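## Task

Count every green bin on the shelving, then move that same number of boxes from the desk into the gray tote on the desk, each fully inside and none resting on the rim. All other objects must stay on their shelves, tables or counters, the desk must stay roughly in place, and the robot must not fall or finish leaning.

## Robot and tools

Robot: a Hello Robot Stretch 4 with one arm. It has an omnidirectional wheeled base, a lift that slides up a mast, and an arm that telescopes forward. The arm ends in a three-axis wrist and a five-finger hand. The robot is about 1.6 m tall, and its base rim lies within 0.23 m of the base origin. Loose objects may occasionally get nudged by something outside the robot.

Frames: the base frame sits on the floor under the base centre, with x forward, y left and z up, in metres. hand_pose is reported in this frame; the printed value may be somewhat off. base_odometry is in the frame the base had at scene start and counts wheel rotation only, so slip shows up as travel. Heading is in radians, left positive, from -3.142 to 3.142. If turned_by_wheels and turned_by_imu disagree by more than about 0.1 rad over one move, the base likely slipped or struck something.

move: one action per call. Possible parts:
- base: a single relative command, measured from where the base last reported itself. translate_m (forward +), strafe_m (left +) and rotate_rad (counter-clockwise +). Each is an offset, not a position. Translate and strafe each range -2 to 2 m, and rotate -3.2 to 3.2 rad. Only translate_m and strafe_m may be combined, giving a straight diagonal with no turn.
- joints: a dict of absolute targets by name, not offsets. lift_m 0 to 1.2 m; arm_m 0 to 0.55 m. wrist_yaw_rad runs -1.134 to 4.276 (0 forward, + left, 3.14 folded back). wrist_pitch_rad runs -1.117 to 4.259 (0 level, 1.57 pointing down). wrist_roll_rad runs -1.117 to 4.259 (0 palm up, 1.57 palm to the robot's right, 3.14 palm down). Finger targets hand_little, hand_ring, hand_middle and hand_index run -1 (curled) to +1 (straight). hand_thumb_bend runs -1 (bent) to +1 (straight). hand_thumb_turn runs -1 (opposite the fingers) to +1 (beside the palm). Two settings also go here: hand_force_limit, -1 to 1, gives about 0 to 10 N closing force (15 N on the thumb). hand_speed, -0.96 to 1, reaches full speed at +0.48. At scene start the force limit is 0 and the speed -0.8. Targets outside a joint's range get clipped, and the result reports it.
- pace: "slow", "default", "fast" or "max". Or use speeds, a dict of per-joint top speeds capped at the max pace. With the lift above 0.2 m, base speed is reduced.
- contact_limits: 0 (gentlest) to 1, only for arm_m, lift_m, translate_m, strafe_m and rotate_rad. Give each only together with its own command. The default is 0.5, and a base limit stays in effect until the next base command. Even at 0 the arm needs a firm push to stop. For a light touch, set 0 and aim 1 to 3 mm beyond contact.
- end_of_arm: "enable_torque" alone, to re-power wrist motors that shut themselves off.
- cameras: a list drawn from head_camera, head_left_camera, head_right_camera, wrist_camera and all. blocking: true waits for everything to come to rest. false returns within about 0.5 s, and wait(0) then reports it under "earlier move".
A move with no action just returns the state and images. Unknown keys make the call invalid. Other out-of-range values get it refused, and that cancels the remaining calls in the same reply.

wait(seconds 0 to 10) lets time pass and returns early once motions finish. stop brakes all running motions, which then hold. zoom_image(camera, region [x0,y0,x1,y1] in pixels, at most 504x504) enlarges part of the latest image. show_instructions displays the reference pages. finished_scene(scene) ends the scene, and the goal must then hold without the robot.

Results: "move" reads done or the worst status. base_status and joint_status can be moving, done, off_target (came to rest short and may still be pushing), contact_stop (blocked; that part goes slack) or time_out (drops its target). They can also be limit_stop_at_own_body, limit_stop_at_tilt (lean over 6 degrees; lift, arm and wheels go slack) or torque_fault (a wrist motor is limp until enable_torque). Any uncommanded stop blocks the rest of the reply's calls. on_its_own describes holds, slack and odd currents. lidar_m gives 12 ranges in 30-degree sectors counter-clockwise from straight ahead; "-" means nothing seen, or something nearer than 0.25 m. wrist_depth_mm is a 7x7 grid of depths in mm. motor_effort is in percent with the peak in brackets, and servo_current in mA. hand_stopped_by lists little, ring, middle, index, thumb_bend and thumb_turn as moving, target, force, stalled or fault, and *_load_n gives fingertip loads in N. base_tilt is in degrees.

Hand geometry: the hand point is 0.045 m in front of the palm. Its +z runs along the fingers and +y out of the palm. Straight fingers reach 0.06 to 0.07 m past the point. With the thumb opposed, the hand wraps objects about 0.035 to 0.065 m thick, and handles down to about 0.025 m. The wrist camera sits behind the palm heel and can collide with things. Finger motors move only when their target changes. For a soft grip, close with hand_speed at -0.94 or less. To grip harder, raise the force limit and send a target closed further. To release, send a more open target.

Cameras: head_camera looks ahead and down from the mast top; turn the base to look elsewhere. The two head fisheyes look more steeply down and show the base and arm. wrist_camera looks along the palm, and its image is upside down when the palm faces down.

Cautions: avoid self-collision with a low lift over the base, odd tilt or roll combinations, or a folded-back wrist. Do not turn or drive with over 1 kg in hand and arm_m above 0.2, or the robot may tip. Avoid drops, slams, hard pushes on fixed or heavy things, and too much force on the fingers. Keep the lift contact limit at 0.15 or more when lifting 1 kg.

Each tool is called after "Emit:" as name(argument=value, ...) on one line, values as JSON.

Reference images:

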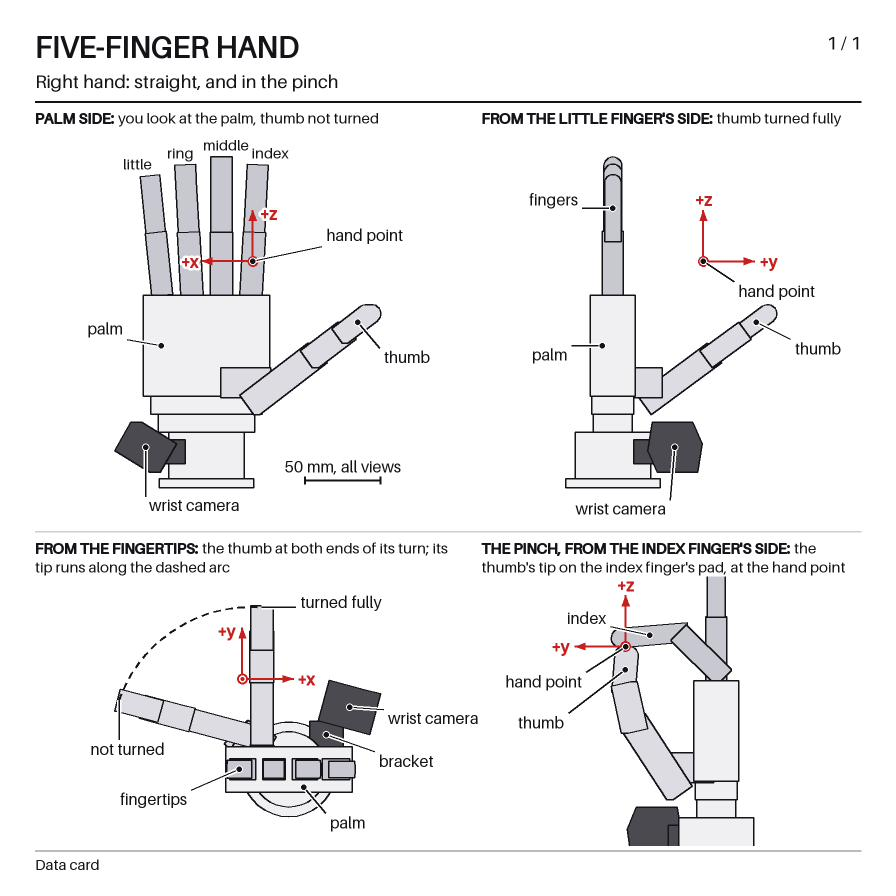

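## Session

Emit:
move()

Scene clock: 0.00 s.
base_odometry: x=+0.000 y=+0.000 heading=+0.000
turned_by_wheels: +0.000
turned_by_imu: +0.000
base_tilt: forward=-0.3 right=+0.5
lidar_m: 1.41 1.44 1.56 0.69 0.67 0.93 2.82 1.25 0.86 0.77 0.79 1.01
base_status: not commanded
joint_positions: lift_m=+0.200 arm_m=+0.000 wrist_yaw_rad=+3.206 wrist_pitch_rad=+0.004 wrist_roll_rad=+0.000 hand_little=+1.000 hand_ring=+1.000 hand_middle=+1.000 hand_index=+1.000 hand_thumb_turn=+1.000 hand_thumb_bend=+1.000 hand_force_limit=+0.000 hand_speed=-0.800
joint_status: not commanded
measured_speeds: all 0
hand_stopped_by: target,target,target,target,target,target
little_load_n: 0.0
ring_load_n: 0.0
middle_load_n: 0.0
index_load_n: 0.0
thumb_bend_load_n: 0.0
thumb_turn_load_n: 0.0
motor_effort: lift_m=+22 arm_m=-5 wheel_0=-1 wheel_1=-1 wheel_2=+0
servo_current: wrist_yaw_rad=59 wrist_pitch_rad=65 wrist_roll_rad=46
hand_pose: x=-0.0578 y=+0.1038 z=+0.4379 quat_wxyz=(-0.515, -0.517, +0.485, +0.483) (m; base frame)
wrist_depth_mm: - 132 - - - - 1863 / - 128 135 - - 1308 976 / - 119 156 - - - 1808 / - 132 187 - - - 1921 / 135 1863 - - - - - / 216 1618 1537 1618 1576 - - / 214 1042 115 114 - - -
pictures: head_camera, head_left_camera, head_right_camera, wrist_camera
camera_calibration:
wrist_camera: T_world_to_cam=[[-0.0436119, 0.997578, -0.0541829, -0.066459], [-0.015209, -0.0548911, -0.998377, 0.441419], [-0.998933, -0.042717, 0.017566, 0.100147], [0, 0, 0, 1]] pos_world=[0.103855, 0.094806, 0.435342]

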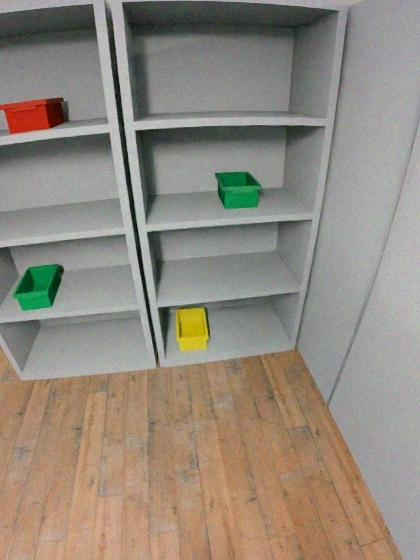

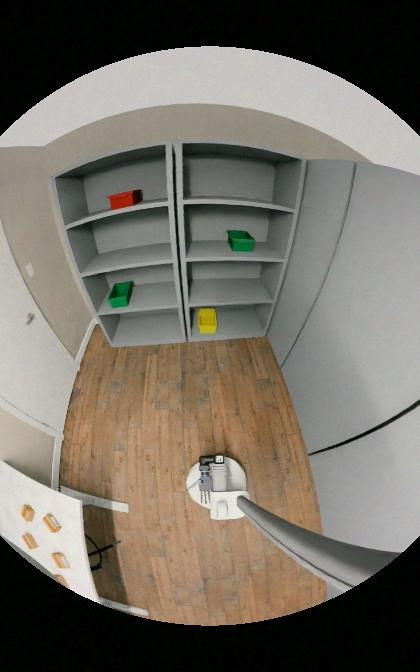

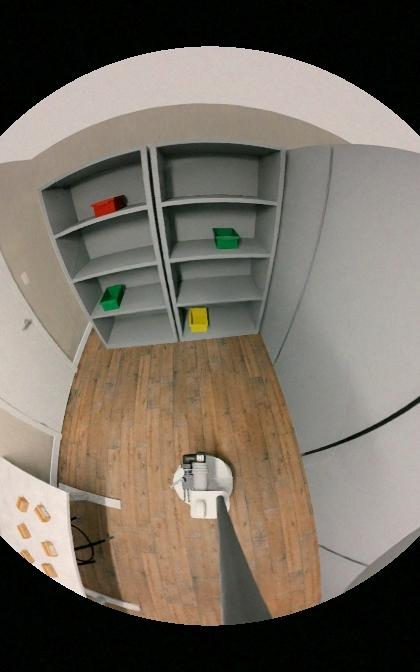

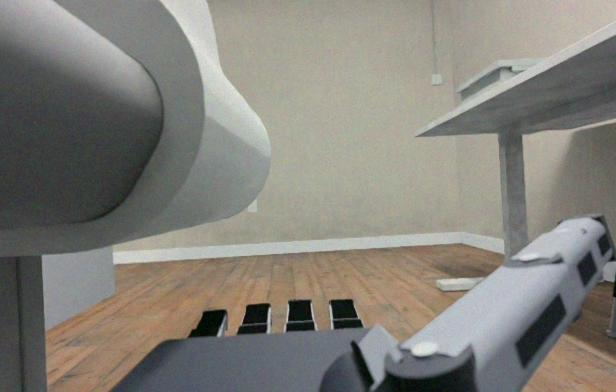

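Emit:
move(base={"rotate_rad": -1.0}, cameras=["head_camera","head_left_camera","head_right_camera"])

Emit:
move(base={"rotate_rad": -1.0}, cameras=["head_camera","head_left_camera","head_right_camera"])

Emit:
move(base={"rotate_rad": -1.2}, cameras=["head_camera","head_left_camera","head_right_camera"])

Scene clock: 6.13 s.
move: done
base_odometry: x=+0.000 y=+0.000 heading=-1.000
turned_by_wheels: -1.000
turned_by_imu: -0.981
base_tilt: forward=-0.3 right=+0.5
lidar_m: 0.80 1.09 1.41 1.43 1.52 0.66 0.67 0.92 2.82 1.19 0.82 0.77
base_status: done
joint_positions: lift_m=+0.200 arm_m=+0.000 wrist_yaw_rad=+3.206 wrist_pitch_rad=+0.004 wrist_roll_rad=+0.000 hand_little=+1.000 hand_ring=+1.000 hand_middle=+1.000 hand_index=+1.000 hand_thumb_turn=+1.000 hand_thumb_bend=+1.000 hand_force_limit=+0.000 hand_speed=-0.800
joint_status: not commanded
measured_speeds: all 0
hand_stopped_by: target,target,target,target,target,target
little_load_n: 0.0
ring_load_n: 0.0
middle_load_n: 0.0
index_load_n: 0.0
thumb_bend_load_n: 0.0
thumb_turn_load_n: 0.0
motor_effort: lift_m=+21(22) arm_m=-5(5) wheel_0=+0(7) wheel_1=-1(8) wheel_2=+1(8)
servo_current: wrist_yaw_rad=59(72) wrist_pitch_rad=65(65) wrist_roll_rad=46(52)
hand_pose: x=-0.0578 y=+0.1038 z=+0.4379 quat_wxyz=(-0.515, -0.517, +0.485, +0.483) (m; base frame)
wrist_depth_mm: - 132 1921 1808 1576 1366 1229 / - 129 137 960 1025 1366 1229 / - 120 158 1708 1464 1397 1281 / - 132 200 1708 1499 1397 1281 / 135 - - 1756 1576 1430 - / 211 1618 1537 1308 1397 - - / 215 1025 115 114 - - -
pictures: head_camera, head_left_camera, head_right_camera

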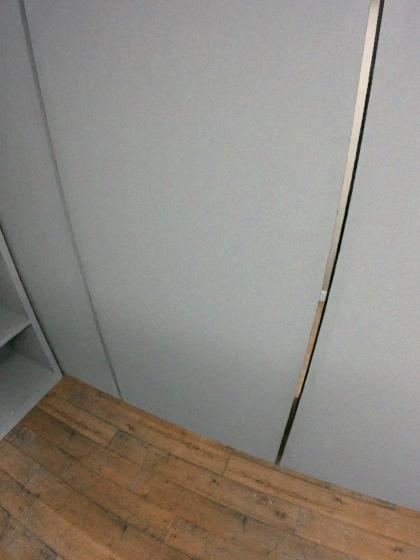

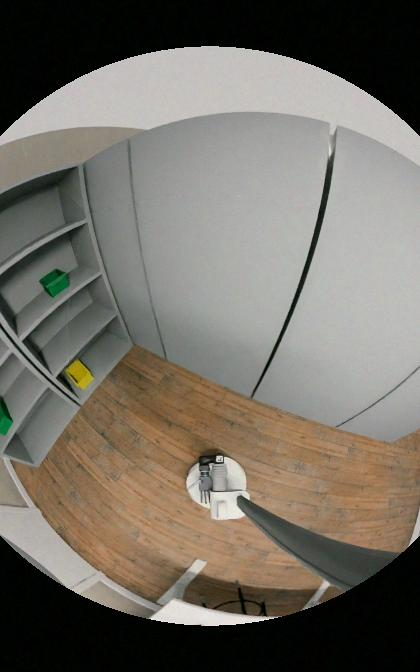

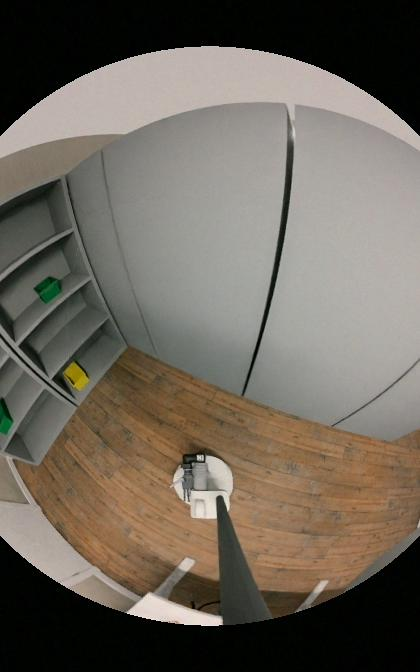

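Scene clock: 7.83 s.
move: done
base_odometry: x=+0.000 y=+0.000 heading=-2.000
turned_by_wheels: -1.000
turned_by_imu: -0.981
base_tilt: forward=-0.4 right=+0.5
lidar_m: 0.81 0.77 0.81 1.16 1.42 1.50 1.45 0.66 0.69 0.97 2.82 1.11
base_status: done
joint_positions: lift_m=+0.200 arm_m=+0.000 wrist_yaw_rad=+3.206 wrist_pitch_rad=+0.004 wrist_roll_rad=+0.000 hand_little=+1.000 hand_ring=+1.000 hand_middle=+1.000 hand_index=+1.000 hand_thumb_turn=+1.000 hand_thumb_bend=+1.000 hand_force_limit=+0.000 hand_speed=-0.800
joint_status: not commanded
measured_speeds: all 0
hand_stopped_by: target,target,target,target,target,target
little_load_n: 0.0
ring_load_n: 0.0
middle_load_n: 0.0
index_load_n: 0.0
thumb_bend_load_n: 0.0
thumb_turn_load_n: 0.0
motor_effort: lift_m=+22(22) arm_m=-5(5) wheel_0=+2(7) wheel_1=+0(8) wheel_2=-1(10)
servo_current: wrist_yaw_rad=26(72) wrist_pitch_rad=52(72) wrist_roll_rad=46(52)
hand_pose: x=-0.0578 y=+0.1038 z=+0.4379 quat_wxyz=(-0.515, -0.517, +0.485, +0.483) (m; base frame)
wrist_depth_mm: - 132 1661 1863 - 1863 1366 / - 127 139 1863 - 1756 - / - 121 160 1863 - 1863 1430 / - 132 193 1808 - 1863 - / 135 1464 1661 1808 - 1808 - / 218 1464 1537 1618 1537 - - / 216 1060 115 114 - - -
pictures: head_camera, head_left_camera, head_right_camera

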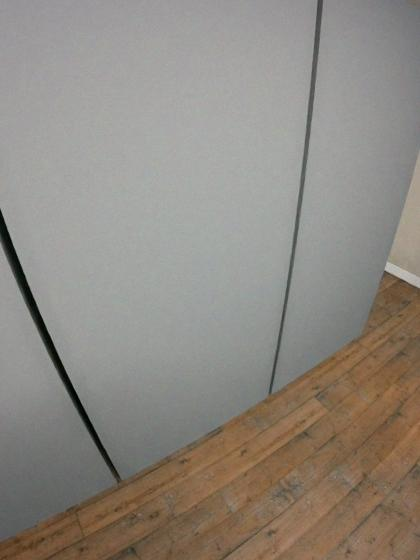

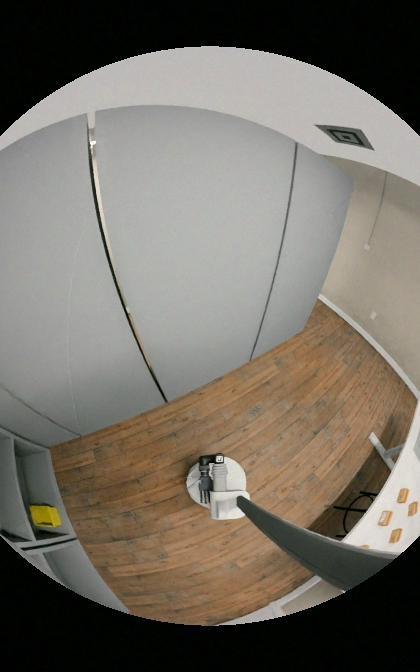

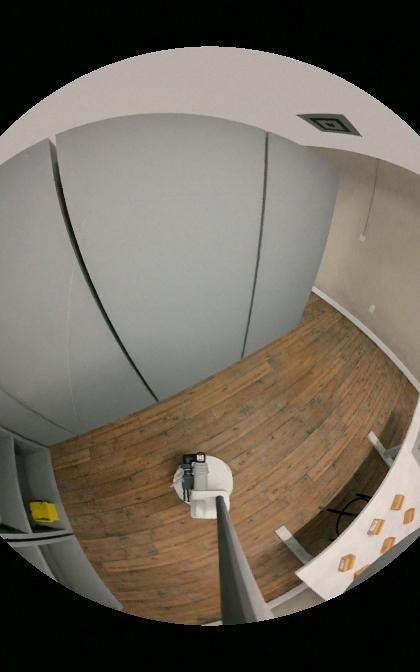

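Scene clock: 9.67 s.
move: done
base_odometry: x=+0.000 y=+0.000 heading=+3.083
turned_by_wheels: -1.200
turned_by_imu: -1.178
base_tilt: forward=-0.4 right=+0.5
lidar_m: 2.81 1.35 0.85 0.78 0.80 1.01 1.42 1.43 1.55 0.81 0.66 0.84
base_status: done
joint_positions: lift_m=+0.200 arm_m=+0.000 wrist_yaw_rad=+3.206 wrist_pitch_rad=+0.004 wrist_roll_rad=+0.000 hand_little=+1.000 hand_ring=+1.000 hand_middle=+1.000 hand_index=+1.000 hand_thumb_turn=+1.000 hand_thumb_bend=+1.000 hand_force_limit=+0.000 hand_speed=-0.800
joint_status: not commanded
measured_speeds: all 0
hand_stopped_by: target,target,target,target,target,target
little_load_n: 0.0
ring_load_n: 0.0
middle_load_n: 0.0
index_load_n: 0.0
thumb_bend_load_n: 0.0
thumb_turn_load_n: 0.0
motor_effort: lift_m=+21(22) arm_m=-5(5) wheel_0=+2(7) wheel_1=+0(9) wheel_2=-1(10)
servo_current: wrist_yaw_rad=52(65) wrist_pitch_rad=46(59) wrist_roll_rad=39(52)
hand_pose: x=-0.0578 y=+0.1038 z=+0.4379 quat_wxyz=(-0.515, -0.517, +0.485, +0.483) (m; base frame)
wrist_depth_mm: - 133 1983 - 1921 1366 931 / - 126 140 - 1808 1397 917 / - 122 158 - - 1397 917 / - 132 195 - - 1336 931 / 134 133 - - 1921 1430 - / 211 1464 1397 199 1537 - - / 217 1060 115 114 - - -
pictures: head_camera, head_left_camera, head_right_camera

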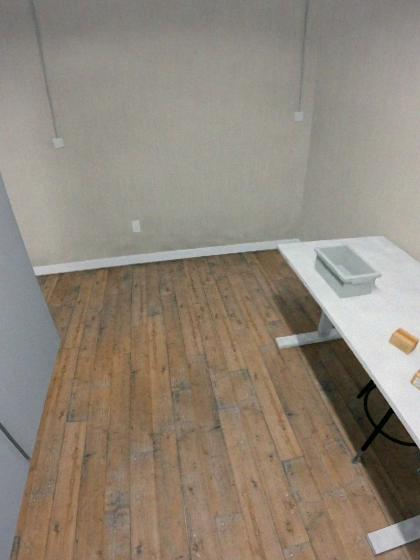

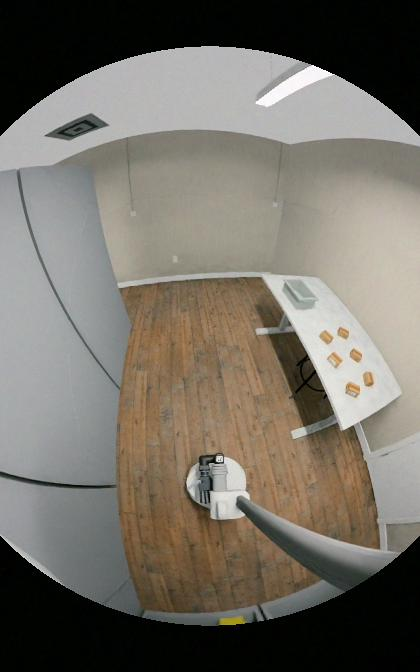

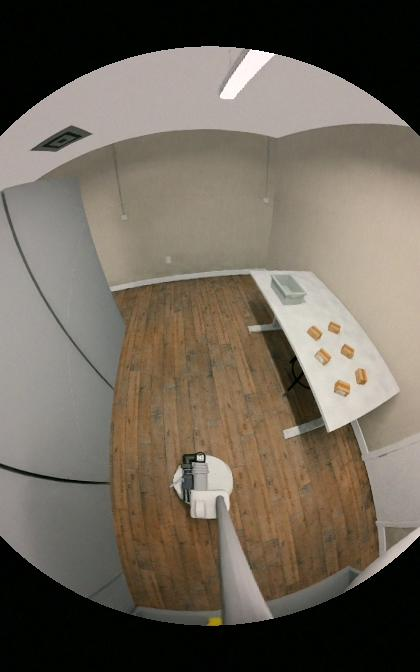

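Emit:
move(base={"rotate_rad": 0.14})

Emit:
move(base={"translate_m": 1.0}, cameras=["head_camera","head_left_camera"])

Scene clock: 19.53 s.
move: done
base_odometry: x=+0.000 y=+0.000 heading=-3.060
turned_by_wheels: +0.140
turned_by_imu: +0.138
base_tilt: forward=-0.3 right=+0.5
lidar_m: 2.82 1.13 0.82 0.78 0.83 1.18 1.42 1.49 1.49 0.66 0.68 0.98
base_status: done
joint_positions: lift_m=+0.200 arm_m=+0.000 wrist_yaw_rad=+3.206 wrist_pitch_rad=+0.004 wrist_roll_rad=+0.000 hand_little=+1.000 hand_ring=+1.000 hand_middle=+1.000 hand_index=+1.000 hand_thumb_turn=+1.000 hand_thumb_bend=+1.000 hand_force_limit=+0.000 hand_speed=-0.800
joint_status: not commanded
measured_speeds: all 0
hand_stopped_by: target,target,target,target,target,target
little_load_n: 0.0
ring_load_n: 0.0
middle_load_n: 0.0
index_load_n: 0.0
thumb_bend_load_n: 0.0
thumb_turn_load_n: -0.5
motor_effort: lift_m=+21(22) arm_m=-5(5) wheel_0=+1(5) wheel_1=+2(6) wheel_2=+0(6)
servo_current: wrist_yaw_rad=46(65) wrist_pitch_rad=72(72) wrist_roll_rad=46(52)
hand_pose: x=-0.0578 y=+0.1038 z=+0.4379 quat_wxyz=(-0.515, -0.517, +0.485, +0.483) (m; base frame)
wrist_depth_mm: - 132 1863 - 1983 1537 1078 / - 126 140 - - 1576 1060 / - 122 158 - 1983 1576 1160 / - 132 194 - - 1537 1118 / 134 1983 - - - 1618 - / 219 1464 1281 200 1464 - - / 217 1042 115 114 - - -
pictures: none

Scene clock: 24.33 s.
move: done
base_odometry: x=-0.997 y=-0.082 heading=-3.060
turned_by_wheels: +0.000
turned_by_imu: -0.010
base_tilt: forward=-0.3 right=+0.5
lidar_m: 1.83 1.12 0.80 0.79 0.80 1.13 2.40 0.94 0.71 0.67 0.71 1.90
base_status: done
joint_positions: lift_m=+0.200 arm_m=+0.000 wrist_yaw_rad=+3.206 wrist_pitch_rad=+0.004 wrist_roll_rad=+0.000 hand_little=+1.000 hand_ring=+1.000 hand_middle=+1.000 hand_index=+1.000 hand_thumb_turn=+1.000 hand_thumb_bend=+1.000 hand_force_limit=+0.000 hand_speed=-0.800
joint_status: not commanded
measured_speeds: all 0
hand_stopped_by: target,target,target,target,target,target
little_load_n: 0.0
ring_load_n: 0.0
middle_load_n: 0.0
index_load_n: 0.0
thumb_bend_load_n: 0.0
thumb_turn_load_n: 0.0
motor_effort: lift_m=+21(22) arm_m=-5(5) wheel_0=-1(6) wheel_1=-1(8) wheel_2=+1(11)
servo_current: wrist_yaw_rad=39(72) wrist_pitch_rad=46(72) wrist_roll_rad=46(59)
hand_pose: x=-0.0578 y=+0.1038 z=+0.4379 quat_wxyz=(-0.515, -0.517, +0.485, +0.483) (m; base frame)
wrist_depth_mm: - 133 - - - 1618 1160 / - 126 140 - - 1618 1182 / - 122 158 - - 1661 1182 / - 132 195 - - 1708 1229 / 135 - - - - 1863 - / 220 1618 1576 1618 1576 - - / 217 1042 115 114 - - -
pictures: head_camera, head_left_camera

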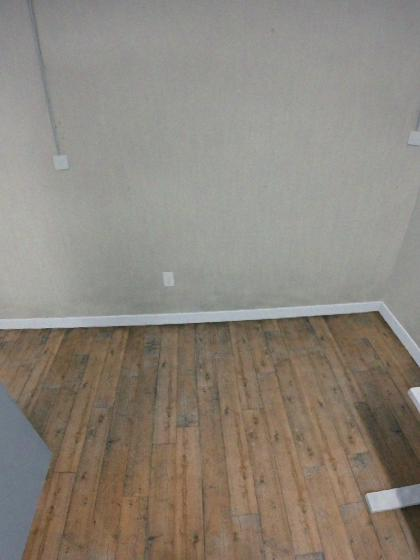

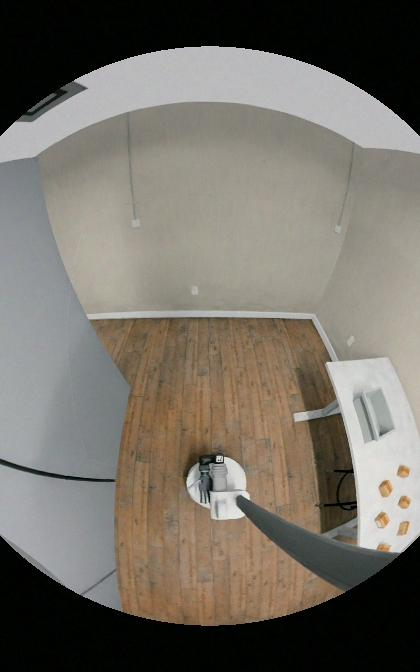

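Emit:
move(base={"translate_m": 1.0})

Emit:
move(base={"rotate_rad": 1.3}, cameras=["head_camera","head_left_camera","head_right_camera"])

Scene clock: 30.87 s.
move: done
base_odometry: x=-1.993 y=-0.164 heading=-3.060
turned_by_wheels: +0.000
turned_by_imu: -0.010
base_tilt: forward=-0.3 right=+0.5
lidar_m: 0.83 0.89 1.21 0.81 0.83 1.16 3.17 1.01 0.75 1.33 1.25 0.88
base_status: done
joint_positions: lift_m=+0.200 arm_m=+0.000 wrist_yaw_rad=+3.206 wrist_pitch_rad=+0.004 wrist_roll_rad=+0.000 hand_little=+1.000 hand_ring=+1.000 hand_middle=+1.000 hand_index=+1.000 hand_thumb_turn=+1.000 hand_thumb_bend=+1.000 hand_force_limit=+0.000 hand_speed=-0.800
joint_status: not commanded
measured_speeds: all 0
hand_stopped_by: target,target,target,target,target,target
little_load_n: 0.0
ring_load_n: 0.0
middle_load_n: 0.0
index_load_n: 0.0
thumb_bend_load_n: 0.0
thumb_turn_load_n: 0.0
motor_effort: lift_m=+22(22) arm_m=-5(5) wheel_0=-2(7) wheel_1=-2(8) wheel_2=+1(11)
servo_current: wrist_yaw_rad=59(72) wrist_pitch_rad=46(72) wrist_roll_rad=52(59)
hand_pose: x=-0.0578 y=+0.1038 z=+0.4379 quat_wxyz=(-0.515, -0.517, +0.485, +0.483) (m; base frame)
wrist_depth_mm: - 132 - - - - 1042 / - 126 140 - - - 1060 / - 122 159 - - - 1098 / - 132 195 - - - 1098 / 135 - - - - 1983 - / 220 1618 1576 1618 1618 - - / 217 1042 115 114 - - -
pictures: none

Scene clock: 32.77 s.
move: done
base_odometry: x=-1.993 y=-0.164 heading=-1.760
turned_by_wheels: +1.300
turned_by_imu: +1.277
base_tilt: forward=-0.3 right=+0.4
lidar_m: 1.62 0.82 0.91 1.55 1.50 0.79 0.79 1.44 1.00 0.83 0.82 0.95
base_status: done
joint_positions: lift_m=+0.200 arm_m=+0.000 wrist_yaw_rad=+3.206 wrist_pitch_rad=+0.004 wrist_roll_rad=+0.000 hand_little=+1.000 hand_ring=+1.000 hand_middle=+1.000 hand_index=+1.000 hand_thumb_turn=+1.000 hand_thumb_bend=+1.000 hand_force_limit=+0.000 hand_speed=-0.800
joint_status: not commanded
measured_speeds: all 0
hand_stopped_by: target,target,target,target,target,target
little_load_n: 0.0
ring_load_n: 0.0
middle_load_n: 0.0
index_load_n: 0.0
thumb_bend_load_n: 0.0
thumb_turn_load_n: 0.0
motor_effort: lift_m=+21(22) arm_m=-5(5) wheel_0=-1(7) wheel_1=+1(7) wheel_2=-1(8)
servo_current: wrist_yaw_rad=59(72) wrist_pitch_rad=26(65) wrist_roll_rad=46(52)
hand_pose: x=-0.0578 y=+0.1038 z=+0.4379 quat_wxyz=(-0.515, -0.517, +0.485, +0.483) (m; base frame)
wrist_depth_mm: - 133 1618 1708 1808 1983 - / - 126 141 1661 1060 1078 1255 / - 123 160 1661 1808 1921 1661 / - 132 196 1756 1863 1983 - / 135 1464 1576 1756 1808 1921 - / 220 1464 1499 211 1537 - - / 218 1042 115 114 - - -
pictures: head_camera, head_left_camera, head_right_camera

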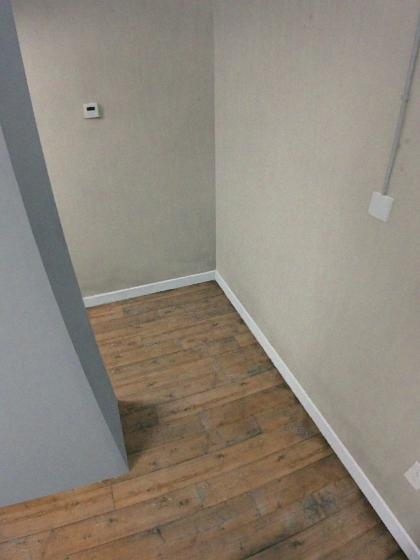

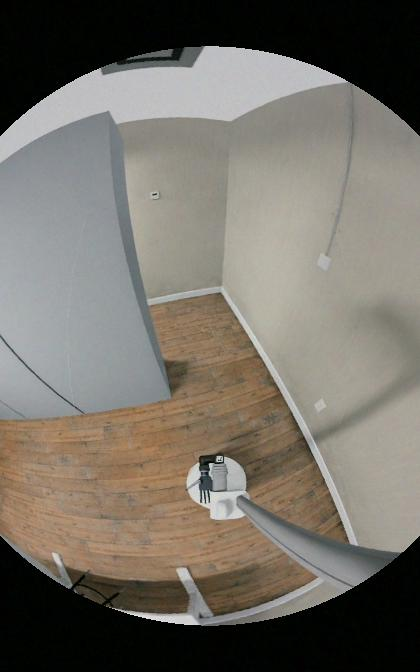

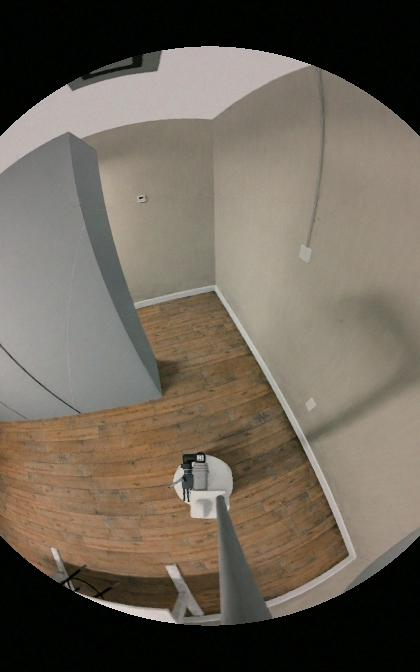

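Emit:
move(base={"rotate_rad": 0.3})

Emit:
move(base={"strafe_m": -0.35})

Emit:
move(base={"translate_m": 0.8}, cameras=["head_camera","head_left_camera"])

Scene clock: 41.83 s.
move: done
base_odometry: x=-1.993 y=-0.164 heading=-1.460
turned_by_wheels: +0.300
turned_by_imu: +0.295
base_tilt: forward=-0.4 right=+0.5
lidar_m: 0.80 0.83 1.14 3.22 1.00 0.76 1.46 1.21 0.87 0.83 0.86 1.22
base_status: done
joint_positions: lift_m=+0.200 arm_m=+0.000 wrist_yaw_rad=+3.206 wrist_pitch_rad=+0.004 wrist_roll_rad=+0.000 hand_little=+1.000 hand_ring=+1.000 hand_middle=+1.000 hand_index=+1.000 hand_thumb_turn=+1.000 hand_thumb_bend=+1.000 hand_force_limit=+0.000 hand_speed=-0.800
joint_status: not commanded
measured_speeds: all 0
hand_stopped_by: target,target,target,target,target,target
little_load_n: 0.0
ring_load_n: 0.0
middle_load_n: 0.0
index_load_n: 0.0
thumb_bend_load_n: 0.0
thumb_turn_load_n: 0.0
motor_effort: lift_m=+21(22) arm_m=-5(5) wheel_0=-1(5) wheel_1=+1(6) wheel_2=-1(7)
servo_current: wrist_yaw_rad=39(65) wrist_pitch_rad=46(72) wrist_roll_rad=46(52)
hand_pose: x=-0.0578 y=+0.1038 z=+0.4379 quat_wxyz=(-0.515, -0.517, +0.485, +0.483) (m; base frame)
wrist_depth_mm: - 133 1618 1576 1618 1576 866 / - 126 141 1618 1537 917 904 / - 122 159 1618 1618 1618 1537 / - 132 195 1618 1618 1618 1576 / 134 1618 1618 1661 1537 1576 - / 220 1661 1537 1618 1576 - - / 219 1042 115 114 - - -
pictures: none

Scene clock: 44.33 s.
move: done
base_odometry: x=-2.341 y=-0.202 heading=-1.460
turned_by_wheels: +0.000
turned_by_imu: +0.000
base_tilt: forward=-0.3 right=+0.5
lidar_m: 2.01 0.94 1.12 3.20 1.00 1.07 1.43 0.72 0.49 0.48 0.49 0.68
base_status: done
joint_positions: lift_m=+0.200 arm_m=+0.000 wrist_yaw_rad=+3.206 wrist_pitch_rad=+0.004 wrist_roll_rad=+0.000 hand_little=+1.000 hand_ring=+1.000 hand_middle=+1.000 hand_index=+1.000 hand_thumb_turn=+1.000 hand_thumb_bend=+1.000 hand_force_limit=+0.000 hand_speed=-0.800
joint_status: not commanded
measured_speeds: all 0
hand_stopped_by: target,target,target,target,target,target
little_load_n: 0.0
ring_load_n: 0.0
middle_load_n: 0.0
index_load_n: 0.0
thumb_bend_load_n: 0.0
thumb_turn_load_n: 0.0
motor_effort: lift_m=+21(22) arm_m=-5(5) wheel_0=-2(11) wheel_1=+2(10) wheel_2=+0(4)
servo_current: wrist_yaw_rad=46(65) wrist_pitch_rad=46(65) wrist_roll_rad=39(52)
hand_pose: x=-0.0578 y=+0.1038 z=+0.4379 quat_wxyz=(-0.515, -0.517, +0.485, +0.483) (m; base frame)
wrist_depth_mm: - 132 1576 1618 1576 1576 1537 / - 126 140 1576 1576 1537 1098 / - 122 157 1618 1576 1537 1576 / - 132 195 1618 1576 1576 1537 / 134 1138 1661 1618 1537 1537 - / 220 1160 1537 1576 1576 - - / 217 976 115 114 - - -
pictures: none

Scene clock: 48.47 s.
move: done
base_odometry: x=-2.253 y=-0.997 heading=-1.460
turned_by_wheels: +0.000
turned_by_imu: -0.008
base_tilt: forward=-0.4 right=+0.5
lidar_m: 1.46 1.53 0.49 0.48 2.15 1.67 2.14 0.72 0.51 0.48 0.50 0.71
base_status: done
joint_positions: lift_m=+0.200 arm_m=+0.000 wrist_yaw_rad=+3.206 wrist_pitch_rad=+0.004 wrist_roll_rad=+0.000 hand_little=+1.000 hand_ring=+1.000 hand_middle=+1.000 hand_index=+1.000 hand_thumb_turn=+1.000 hand_thumb_bend=+1.000 hand_force_limit=+0.000 hand_speed=-0.800
joint_status: not commanded
measured_speeds: all 0
hand_stopped_by: target,target,target,target,target,target
little_load_n: 0.0
ring_load_n: 0.0
middle_load_n: 0.0
index_load_n: 0.0
thumb_bend_load_n: 0.0
thumb_turn_load_n: 0.0
motor_effort: lift_m=+21(22) arm_m=-5(5) wheel_0=+1(7) wheel_1=-2(7) wheel_2=+0(10)
servo_current: wrist_yaw_rad=52(65) wrist_pitch_rad=52(72) wrist_roll_rad=46(59)
hand_pose: x=-0.0578 y=+0.1038 z=+0.4379 quat_wxyz=(-0.515, -0.517, +0.485, +0.483) (m; base frame)
wrist_depth_mm: - 132 - - - - - / - 126 140 - - - - / - 122 159 - - - 1983 / - 132 195 - - - - / 134 1160 - - - - - / 220 1182 1537 1618 1576 - - / 217 976 115 114 - - -
pictures: head_camera, head_left_camera

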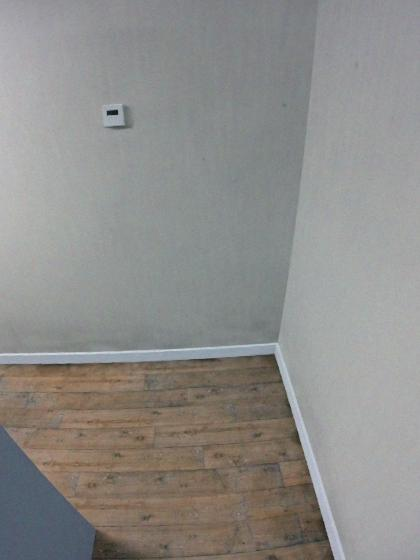

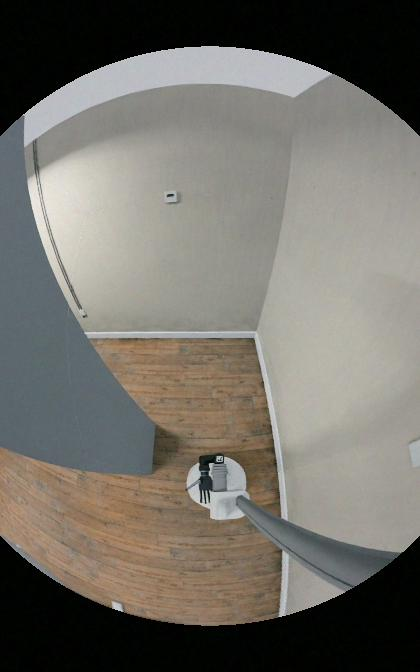

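Emit:
move(base={"translate_m": 0.85})

Emit:
move(base={"rotate_rad": 1.3}, cameras=["head_camera","head_left_camera","head_right_camera"])

Scene clock: 54.77 s.
move: done
base_odometry: x=-2.159 y=-1.842 heading=-1.460
turned_by_wheels: +0.000
turned_by_imu: -0.008
base_tilt: forward=-0.3 right=+0.5
lidar_m: 0.61 0.65 0.90 1.50 0.60 0.69 2.20 0.71 0.49 0.45 0.51 0.67
base_status: done
joint_positions: lift_m=+0.200 arm_m=+0.000 wrist_yaw_rad=+3.206 wrist_pitch_rad=+0.004 wrist_roll_rad=+0.000 hand_little=+1.000 hand_ring=+1.000 hand_middle=+1.000 hand_index=+1.000 hand_thumb_turn=+1.000 hand_thumb_bend=+1.000 hand_force_limit=+0.000 hand_speed=-0.800
joint_status: not commanded
measured_speeds: all 0
hand_stopped_by: target,target,target,target,target,target
little_load_n: 0.0
ring_load_n: 0.0
middle_load_n: 0.0
index_load_n: 0.0
thumb_bend_load_n: 0.0
thumb_turn_load_n: 0.0
motor_effort: lift_m=+21(22) arm_m=-5(5) wheel_0=-1(8) wheel_1=+0(7) wheel_2=+0(11)
servo_current: wrist_yaw_rad=39(72) wrist_pitch_rad=46(78) wrist_roll_rad=46(59)
hand_pose: x=-0.0578 y=+0.1038 z=+0.4379 quat_wxyz=(-0.515, -0.517, +0.485, +0.483) (m; base frame)
wrist_depth_mm: - 132 - - - 904 634 / - 126 140 - - 917 634 / - 122 158 - - - 647 / - 132 195 - - - 654 / 135 1118 - - - - - / 220 1182 1537 1618 1576 - - / 217 976 115 114 - - -
pictures: none

Scene clock: 56.67 s.
move: done
base_odometry: x=-2.159 y=-1.842 heading=-0.160
turned_by_wheels: +1.300
turned_by_imu: +1.277
base_tilt: forward=-0.3 right=+0.5
lidar_m: 1.22 0.73 0.60 2.48 1.09 0.58 0.47 0.46 0.54 0.63 0.62 0.72
base_status: done
joint_positions: lift_m=+0.200 arm_m=+0.000 wrist_yaw_rad=+3.206 wrist_pitch_rad=+0.004 wrist_roll_rad=+0.000 hand_little=+1.000 hand_ring=+1.000 hand_middle=+1.000 hand_index=+1.000 hand_thumb_turn=+1.000 hand_thumb_bend=+1.000 hand_force_limit=+0.000 hand_speed=-0.800
joint_status: not commanded
measured_speeds: all 0
hand_stopped_by: target,target,target,target,target,target
little_load_n: 0.0
ring_load_n: 0.0
middle_load_n: 0.0
index_load_n: 0.0
thumb_bend_load_n: -0.5
thumb_turn_load_n: 0.0
motor_effort: lift_m=+21(22) arm_m=-5(5) wheel_0=+0(7) wheel_1=+0(9) wheel_2=+0(10)
servo_current: wrist_yaw_rad=65(65) wrist_pitch_rad=46(72) wrist_roll_rad=46(59)
hand_pose: x=-0.0578 y=+0.1038 z=+0.4379 quat_wxyz=(-0.515, -0.517, +0.485, +0.483) (m; base frame)
wrist_depth_mm: - 132 640 676 715 759 842 / - 132 142 661 715 768 820 / - 123 160 661 715 759 820 / - 132 197 661 707 759 820 / 135 580 621 654 707 759 - / 220 585 603 640 707 - - / 218 580 115 114 - - -
pictures: head_camera, head_left_camera, head_right_camera

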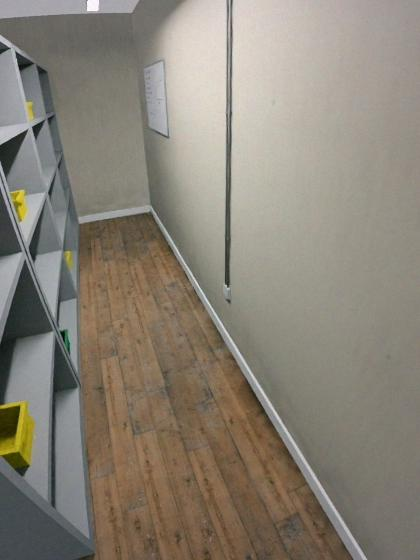

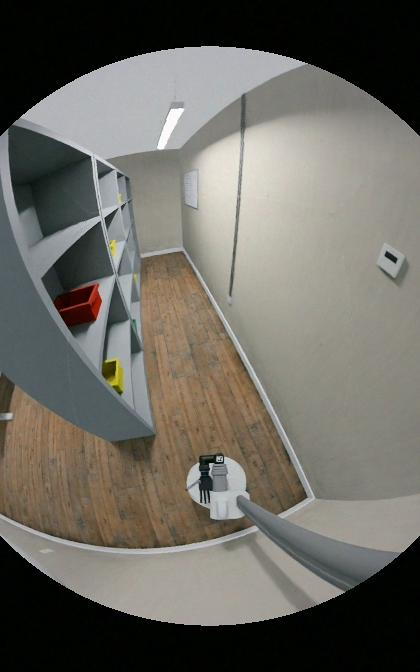

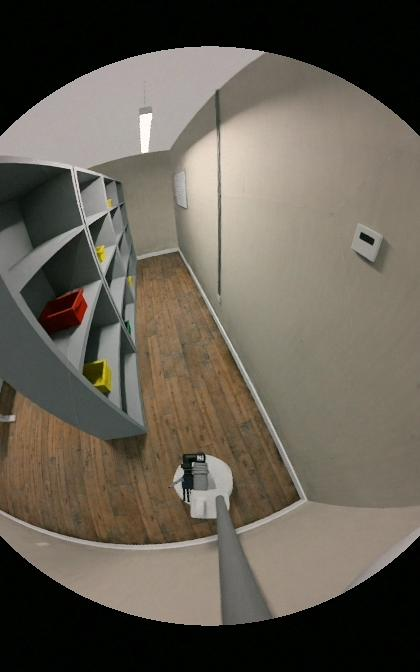

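Emit:
move(base={"rotate_rad": 1.81}, cameras=["head_camera","head_right_camera"])

Scene clock: 62.10 s.
move: done
base_odometry: x=-2.159 y=-1.842 heading=+1.650
turned_by_wheels: +1.810
turned_by_imu: +1.778
base_tilt: forward=-0.3 right=+0.5
lidar_m: 2.45 0.76 0.52 0.47 0.47 0.66 0.62 0.63 0.84 1.97 0.59 0.66
base_status: done
joint_positions: lift_m=+0.200 arm_m=+0.000 wrist_yaw_rad=+3.206 wrist_pitch_rad=+0.004 wrist_roll_rad=+0.000 hand_little=+1.000 hand_ring=+1.000 hand_middle=+1.000 hand_index=+1.000 hand_thumb_turn=+1.000 hand_thumb_bend=+1.000 hand_force_limit=+0.000 hand_speed=-0.800
joint_status: not commanded
measured_speeds: all 0
hand_stopped_by: target,target,target,target,target,target
little_load_n: 0.0
ring_load_n: 0.0
middle_load_n: 0.0
index_load_n: 0.0
thumb_bend_load_n: 0.0
thumb_turn_load_n: 0.0
motor_effort: lift_m=+21(22) arm_m=-5(5) wheel_0=+1(8) wheel_1=+0(8) wheel_2=+2(9)
servo_current: wrist_yaw_rad=46(72) wrist_pitch_rad=39(72) wrist_roll_rad=46(59)
hand_pose: x=-0.0578 y=+0.1038 z=+0.4379 quat_wxyz=(-0.515, -0.517, +0.485, +0.483) (m; base frame)
wrist_depth_mm: - 133 768 768 788 778 554 / - 132 144 778 778 778 585 / - 123 161 768 788 788 580 / 111 132 211 768 778 788 591 / 134 759 759 768 788 778 - / 221 750 750 750 778 - - / 220 750 115 114 - - -
pictures: head_camera, head_right_camera

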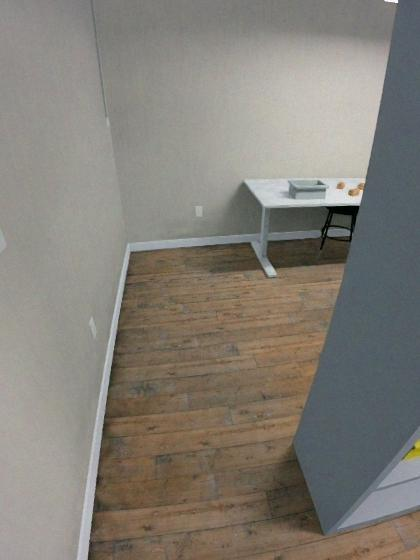

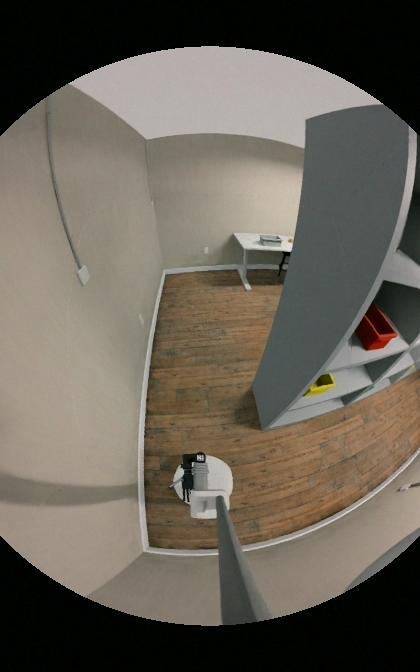

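Emit:
move(base={"translate_m": -0.1, "strafe_m": -0.8}, cameras=["head_camera","head_right_camera","head_left_camera"])

Emit:
move(base={"strafe_m": -0.7}, cameras=["head_camera","head_right_camera","head_left_camera"])

Emit:
zoom_image(camera="head_left_camera", region=[0, 50, 420, 480])

Scene clock: 71.93 s.
move: done
base_odometry: x=-1.353 y=-1.878 heading=+1.651
turned_by_wheels: +0.000
turned_by_imu: +0.002
base_tilt: forward=-0.3 right=+0.5
lidar_m: 0.48 0.50 1.36 1.27 0.77 0.51 0.48 0.48 0.64 1.49 0.78 0.52
base_status: done
joint_positions: lift_m=+0.200 arm_m=+0.000 wrist_yaw_rad=+3.206 wrist_pitch_rad=+0.004 wrist_roll_rad=+0.000 hand_little=+1.000 hand_ring=+1.000 hand_middle=+1.000 hand_index=+1.000 hand_thumb_turn=+1.000 hand_thumb_bend=+1.000 hand_force_limit=+0.000 hand_speed=-0.800
joint_status: not commanded
measured_speeds: all 0
hand_stopped_by: target,target,target,target,target,target
little_load_n: 0.0
ring_load_n: 0.0
middle_load_n: 0.0
index_load_n: 0.0
thumb_bend_load_n: 0.0
thumb_turn_load_n: 0.0
motor_effort: lift_m=+22(22) arm_m=-5(6) wheel_0=+0(8) wheel_1=+2(11) wheel_2=+1(5)
servo_current: wrist_yaw_rad=59(72) wrist_pitch_rad=39(65) wrist_roll_rad=46(52)
hand_pose: x=-0.0578 y=+0.1038 z=+0.4379 quat_wxyz=(-0.515, -0.517, +0.485, +0.483) (m; base frame)
wrist_depth_mm: - 133 609 615 615 627 634 / - 132 148 609 621 621 621 / - 124 161 615 615 621 627 / 111 133 198 609 615 627 640 / 135 591 609 609 603 621 - / 222 597 597 609 615 - - / 219 591 115 114 - - -
pictures: head_camera, head_left_camera, head_right_camera

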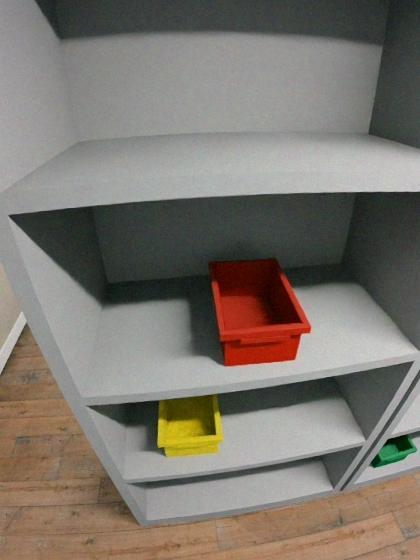

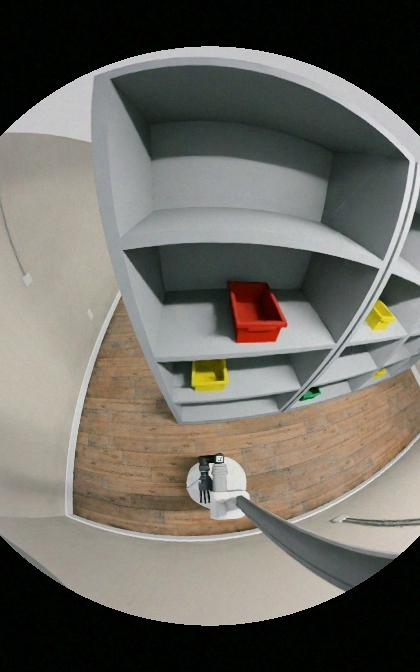

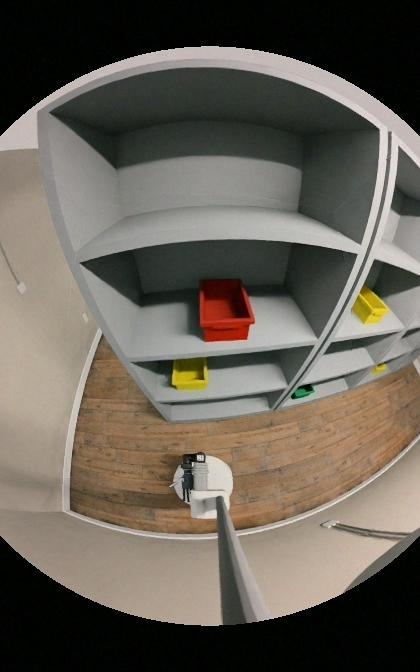

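Scene clock: 75.60 s.
move: done
base_odometry: x=-0.655 y=-1.822 heading=+1.650
turned_by_wheels: +0.000
turned_by_imu: +0.000
base_tilt: forward=-0.3 right=+0.5
lidar_m: 0.54 0.54 0.73 1.97 0.66 0.44 0.42 0.42 0.55 1.30 0.87 0.58
base_status: done
joint_positions: lift_m=+0.200 arm_m=+0.000 wrist_yaw_rad=+3.206 wrist_pitch_rad=+0.004 wrist_roll_rad=+0.000 hand_little=+1.000 hand_ring=+1.000 hand_middle=+1.000 hand_index=+1.000 hand_thumb_turn=+1.000 hand_thumb_bend=+1.000 hand_force_limit=+0.000 hand_speed=-0.800
joint_status: not commanded
measured_speeds: all 0
hand_stopped_by: target,target,target,target,target,target
little_load_n: 0.0
ring_load_n: 0.0
middle_load_n: 0.0
index_load_n: 0.0
thumb_bend_load_n: 0.5
thumb_turn_load_n: 0.0
motor_effort: lift_m=+21(22) arm_m=-5(5) wheel_0=-3(9) wheel_1=-1(10) wheel_2=+0(4)
servo_current: wrist_yaw_rad=59(72) wrist_pitch_rad=39(72) wrist_roll_rad=52(52)
hand_pose: x=-0.0578 y=+0.1038 z=+0.4379 quat_wxyz=(-0.515, -0.517, +0.485, +0.483) (m; base frame)
wrist_depth_mm: - 132 554 559 559 564 574 / - 132 148 559 559 569 574 / - 123 160 559 564 564 580 / 111 132 199 559 559 569 569 / 135 549 549 554 564 569 - / 223 539 549 554 559 - - / 219 539 115 114 - - -
pictures: head_camera, head_left_camera, head_right_camera

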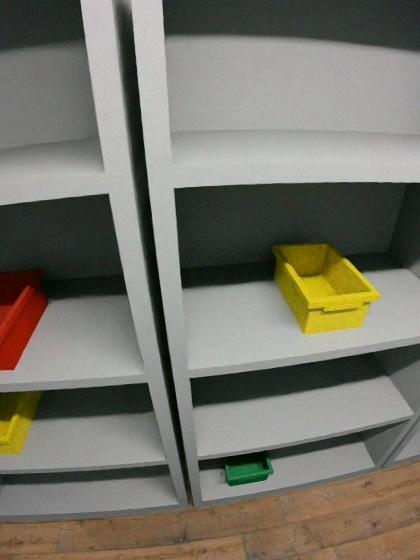

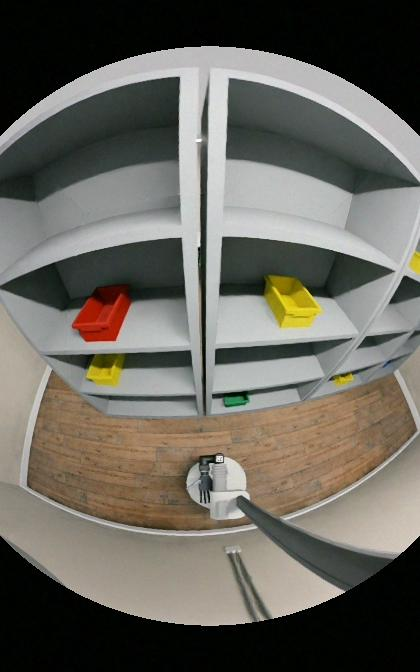

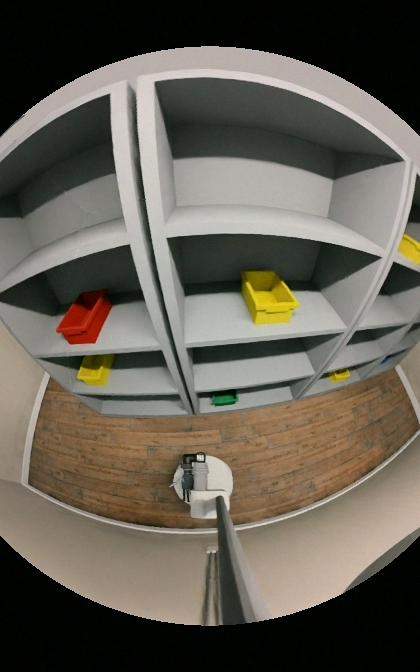

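Scaled by 1.172 from the camera's 420x672 image, which has a finer 600x960 frame.

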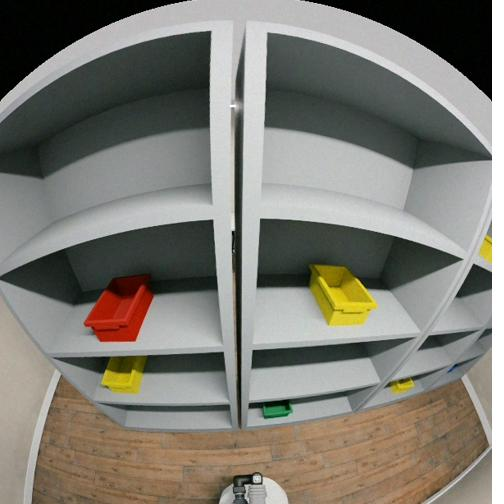

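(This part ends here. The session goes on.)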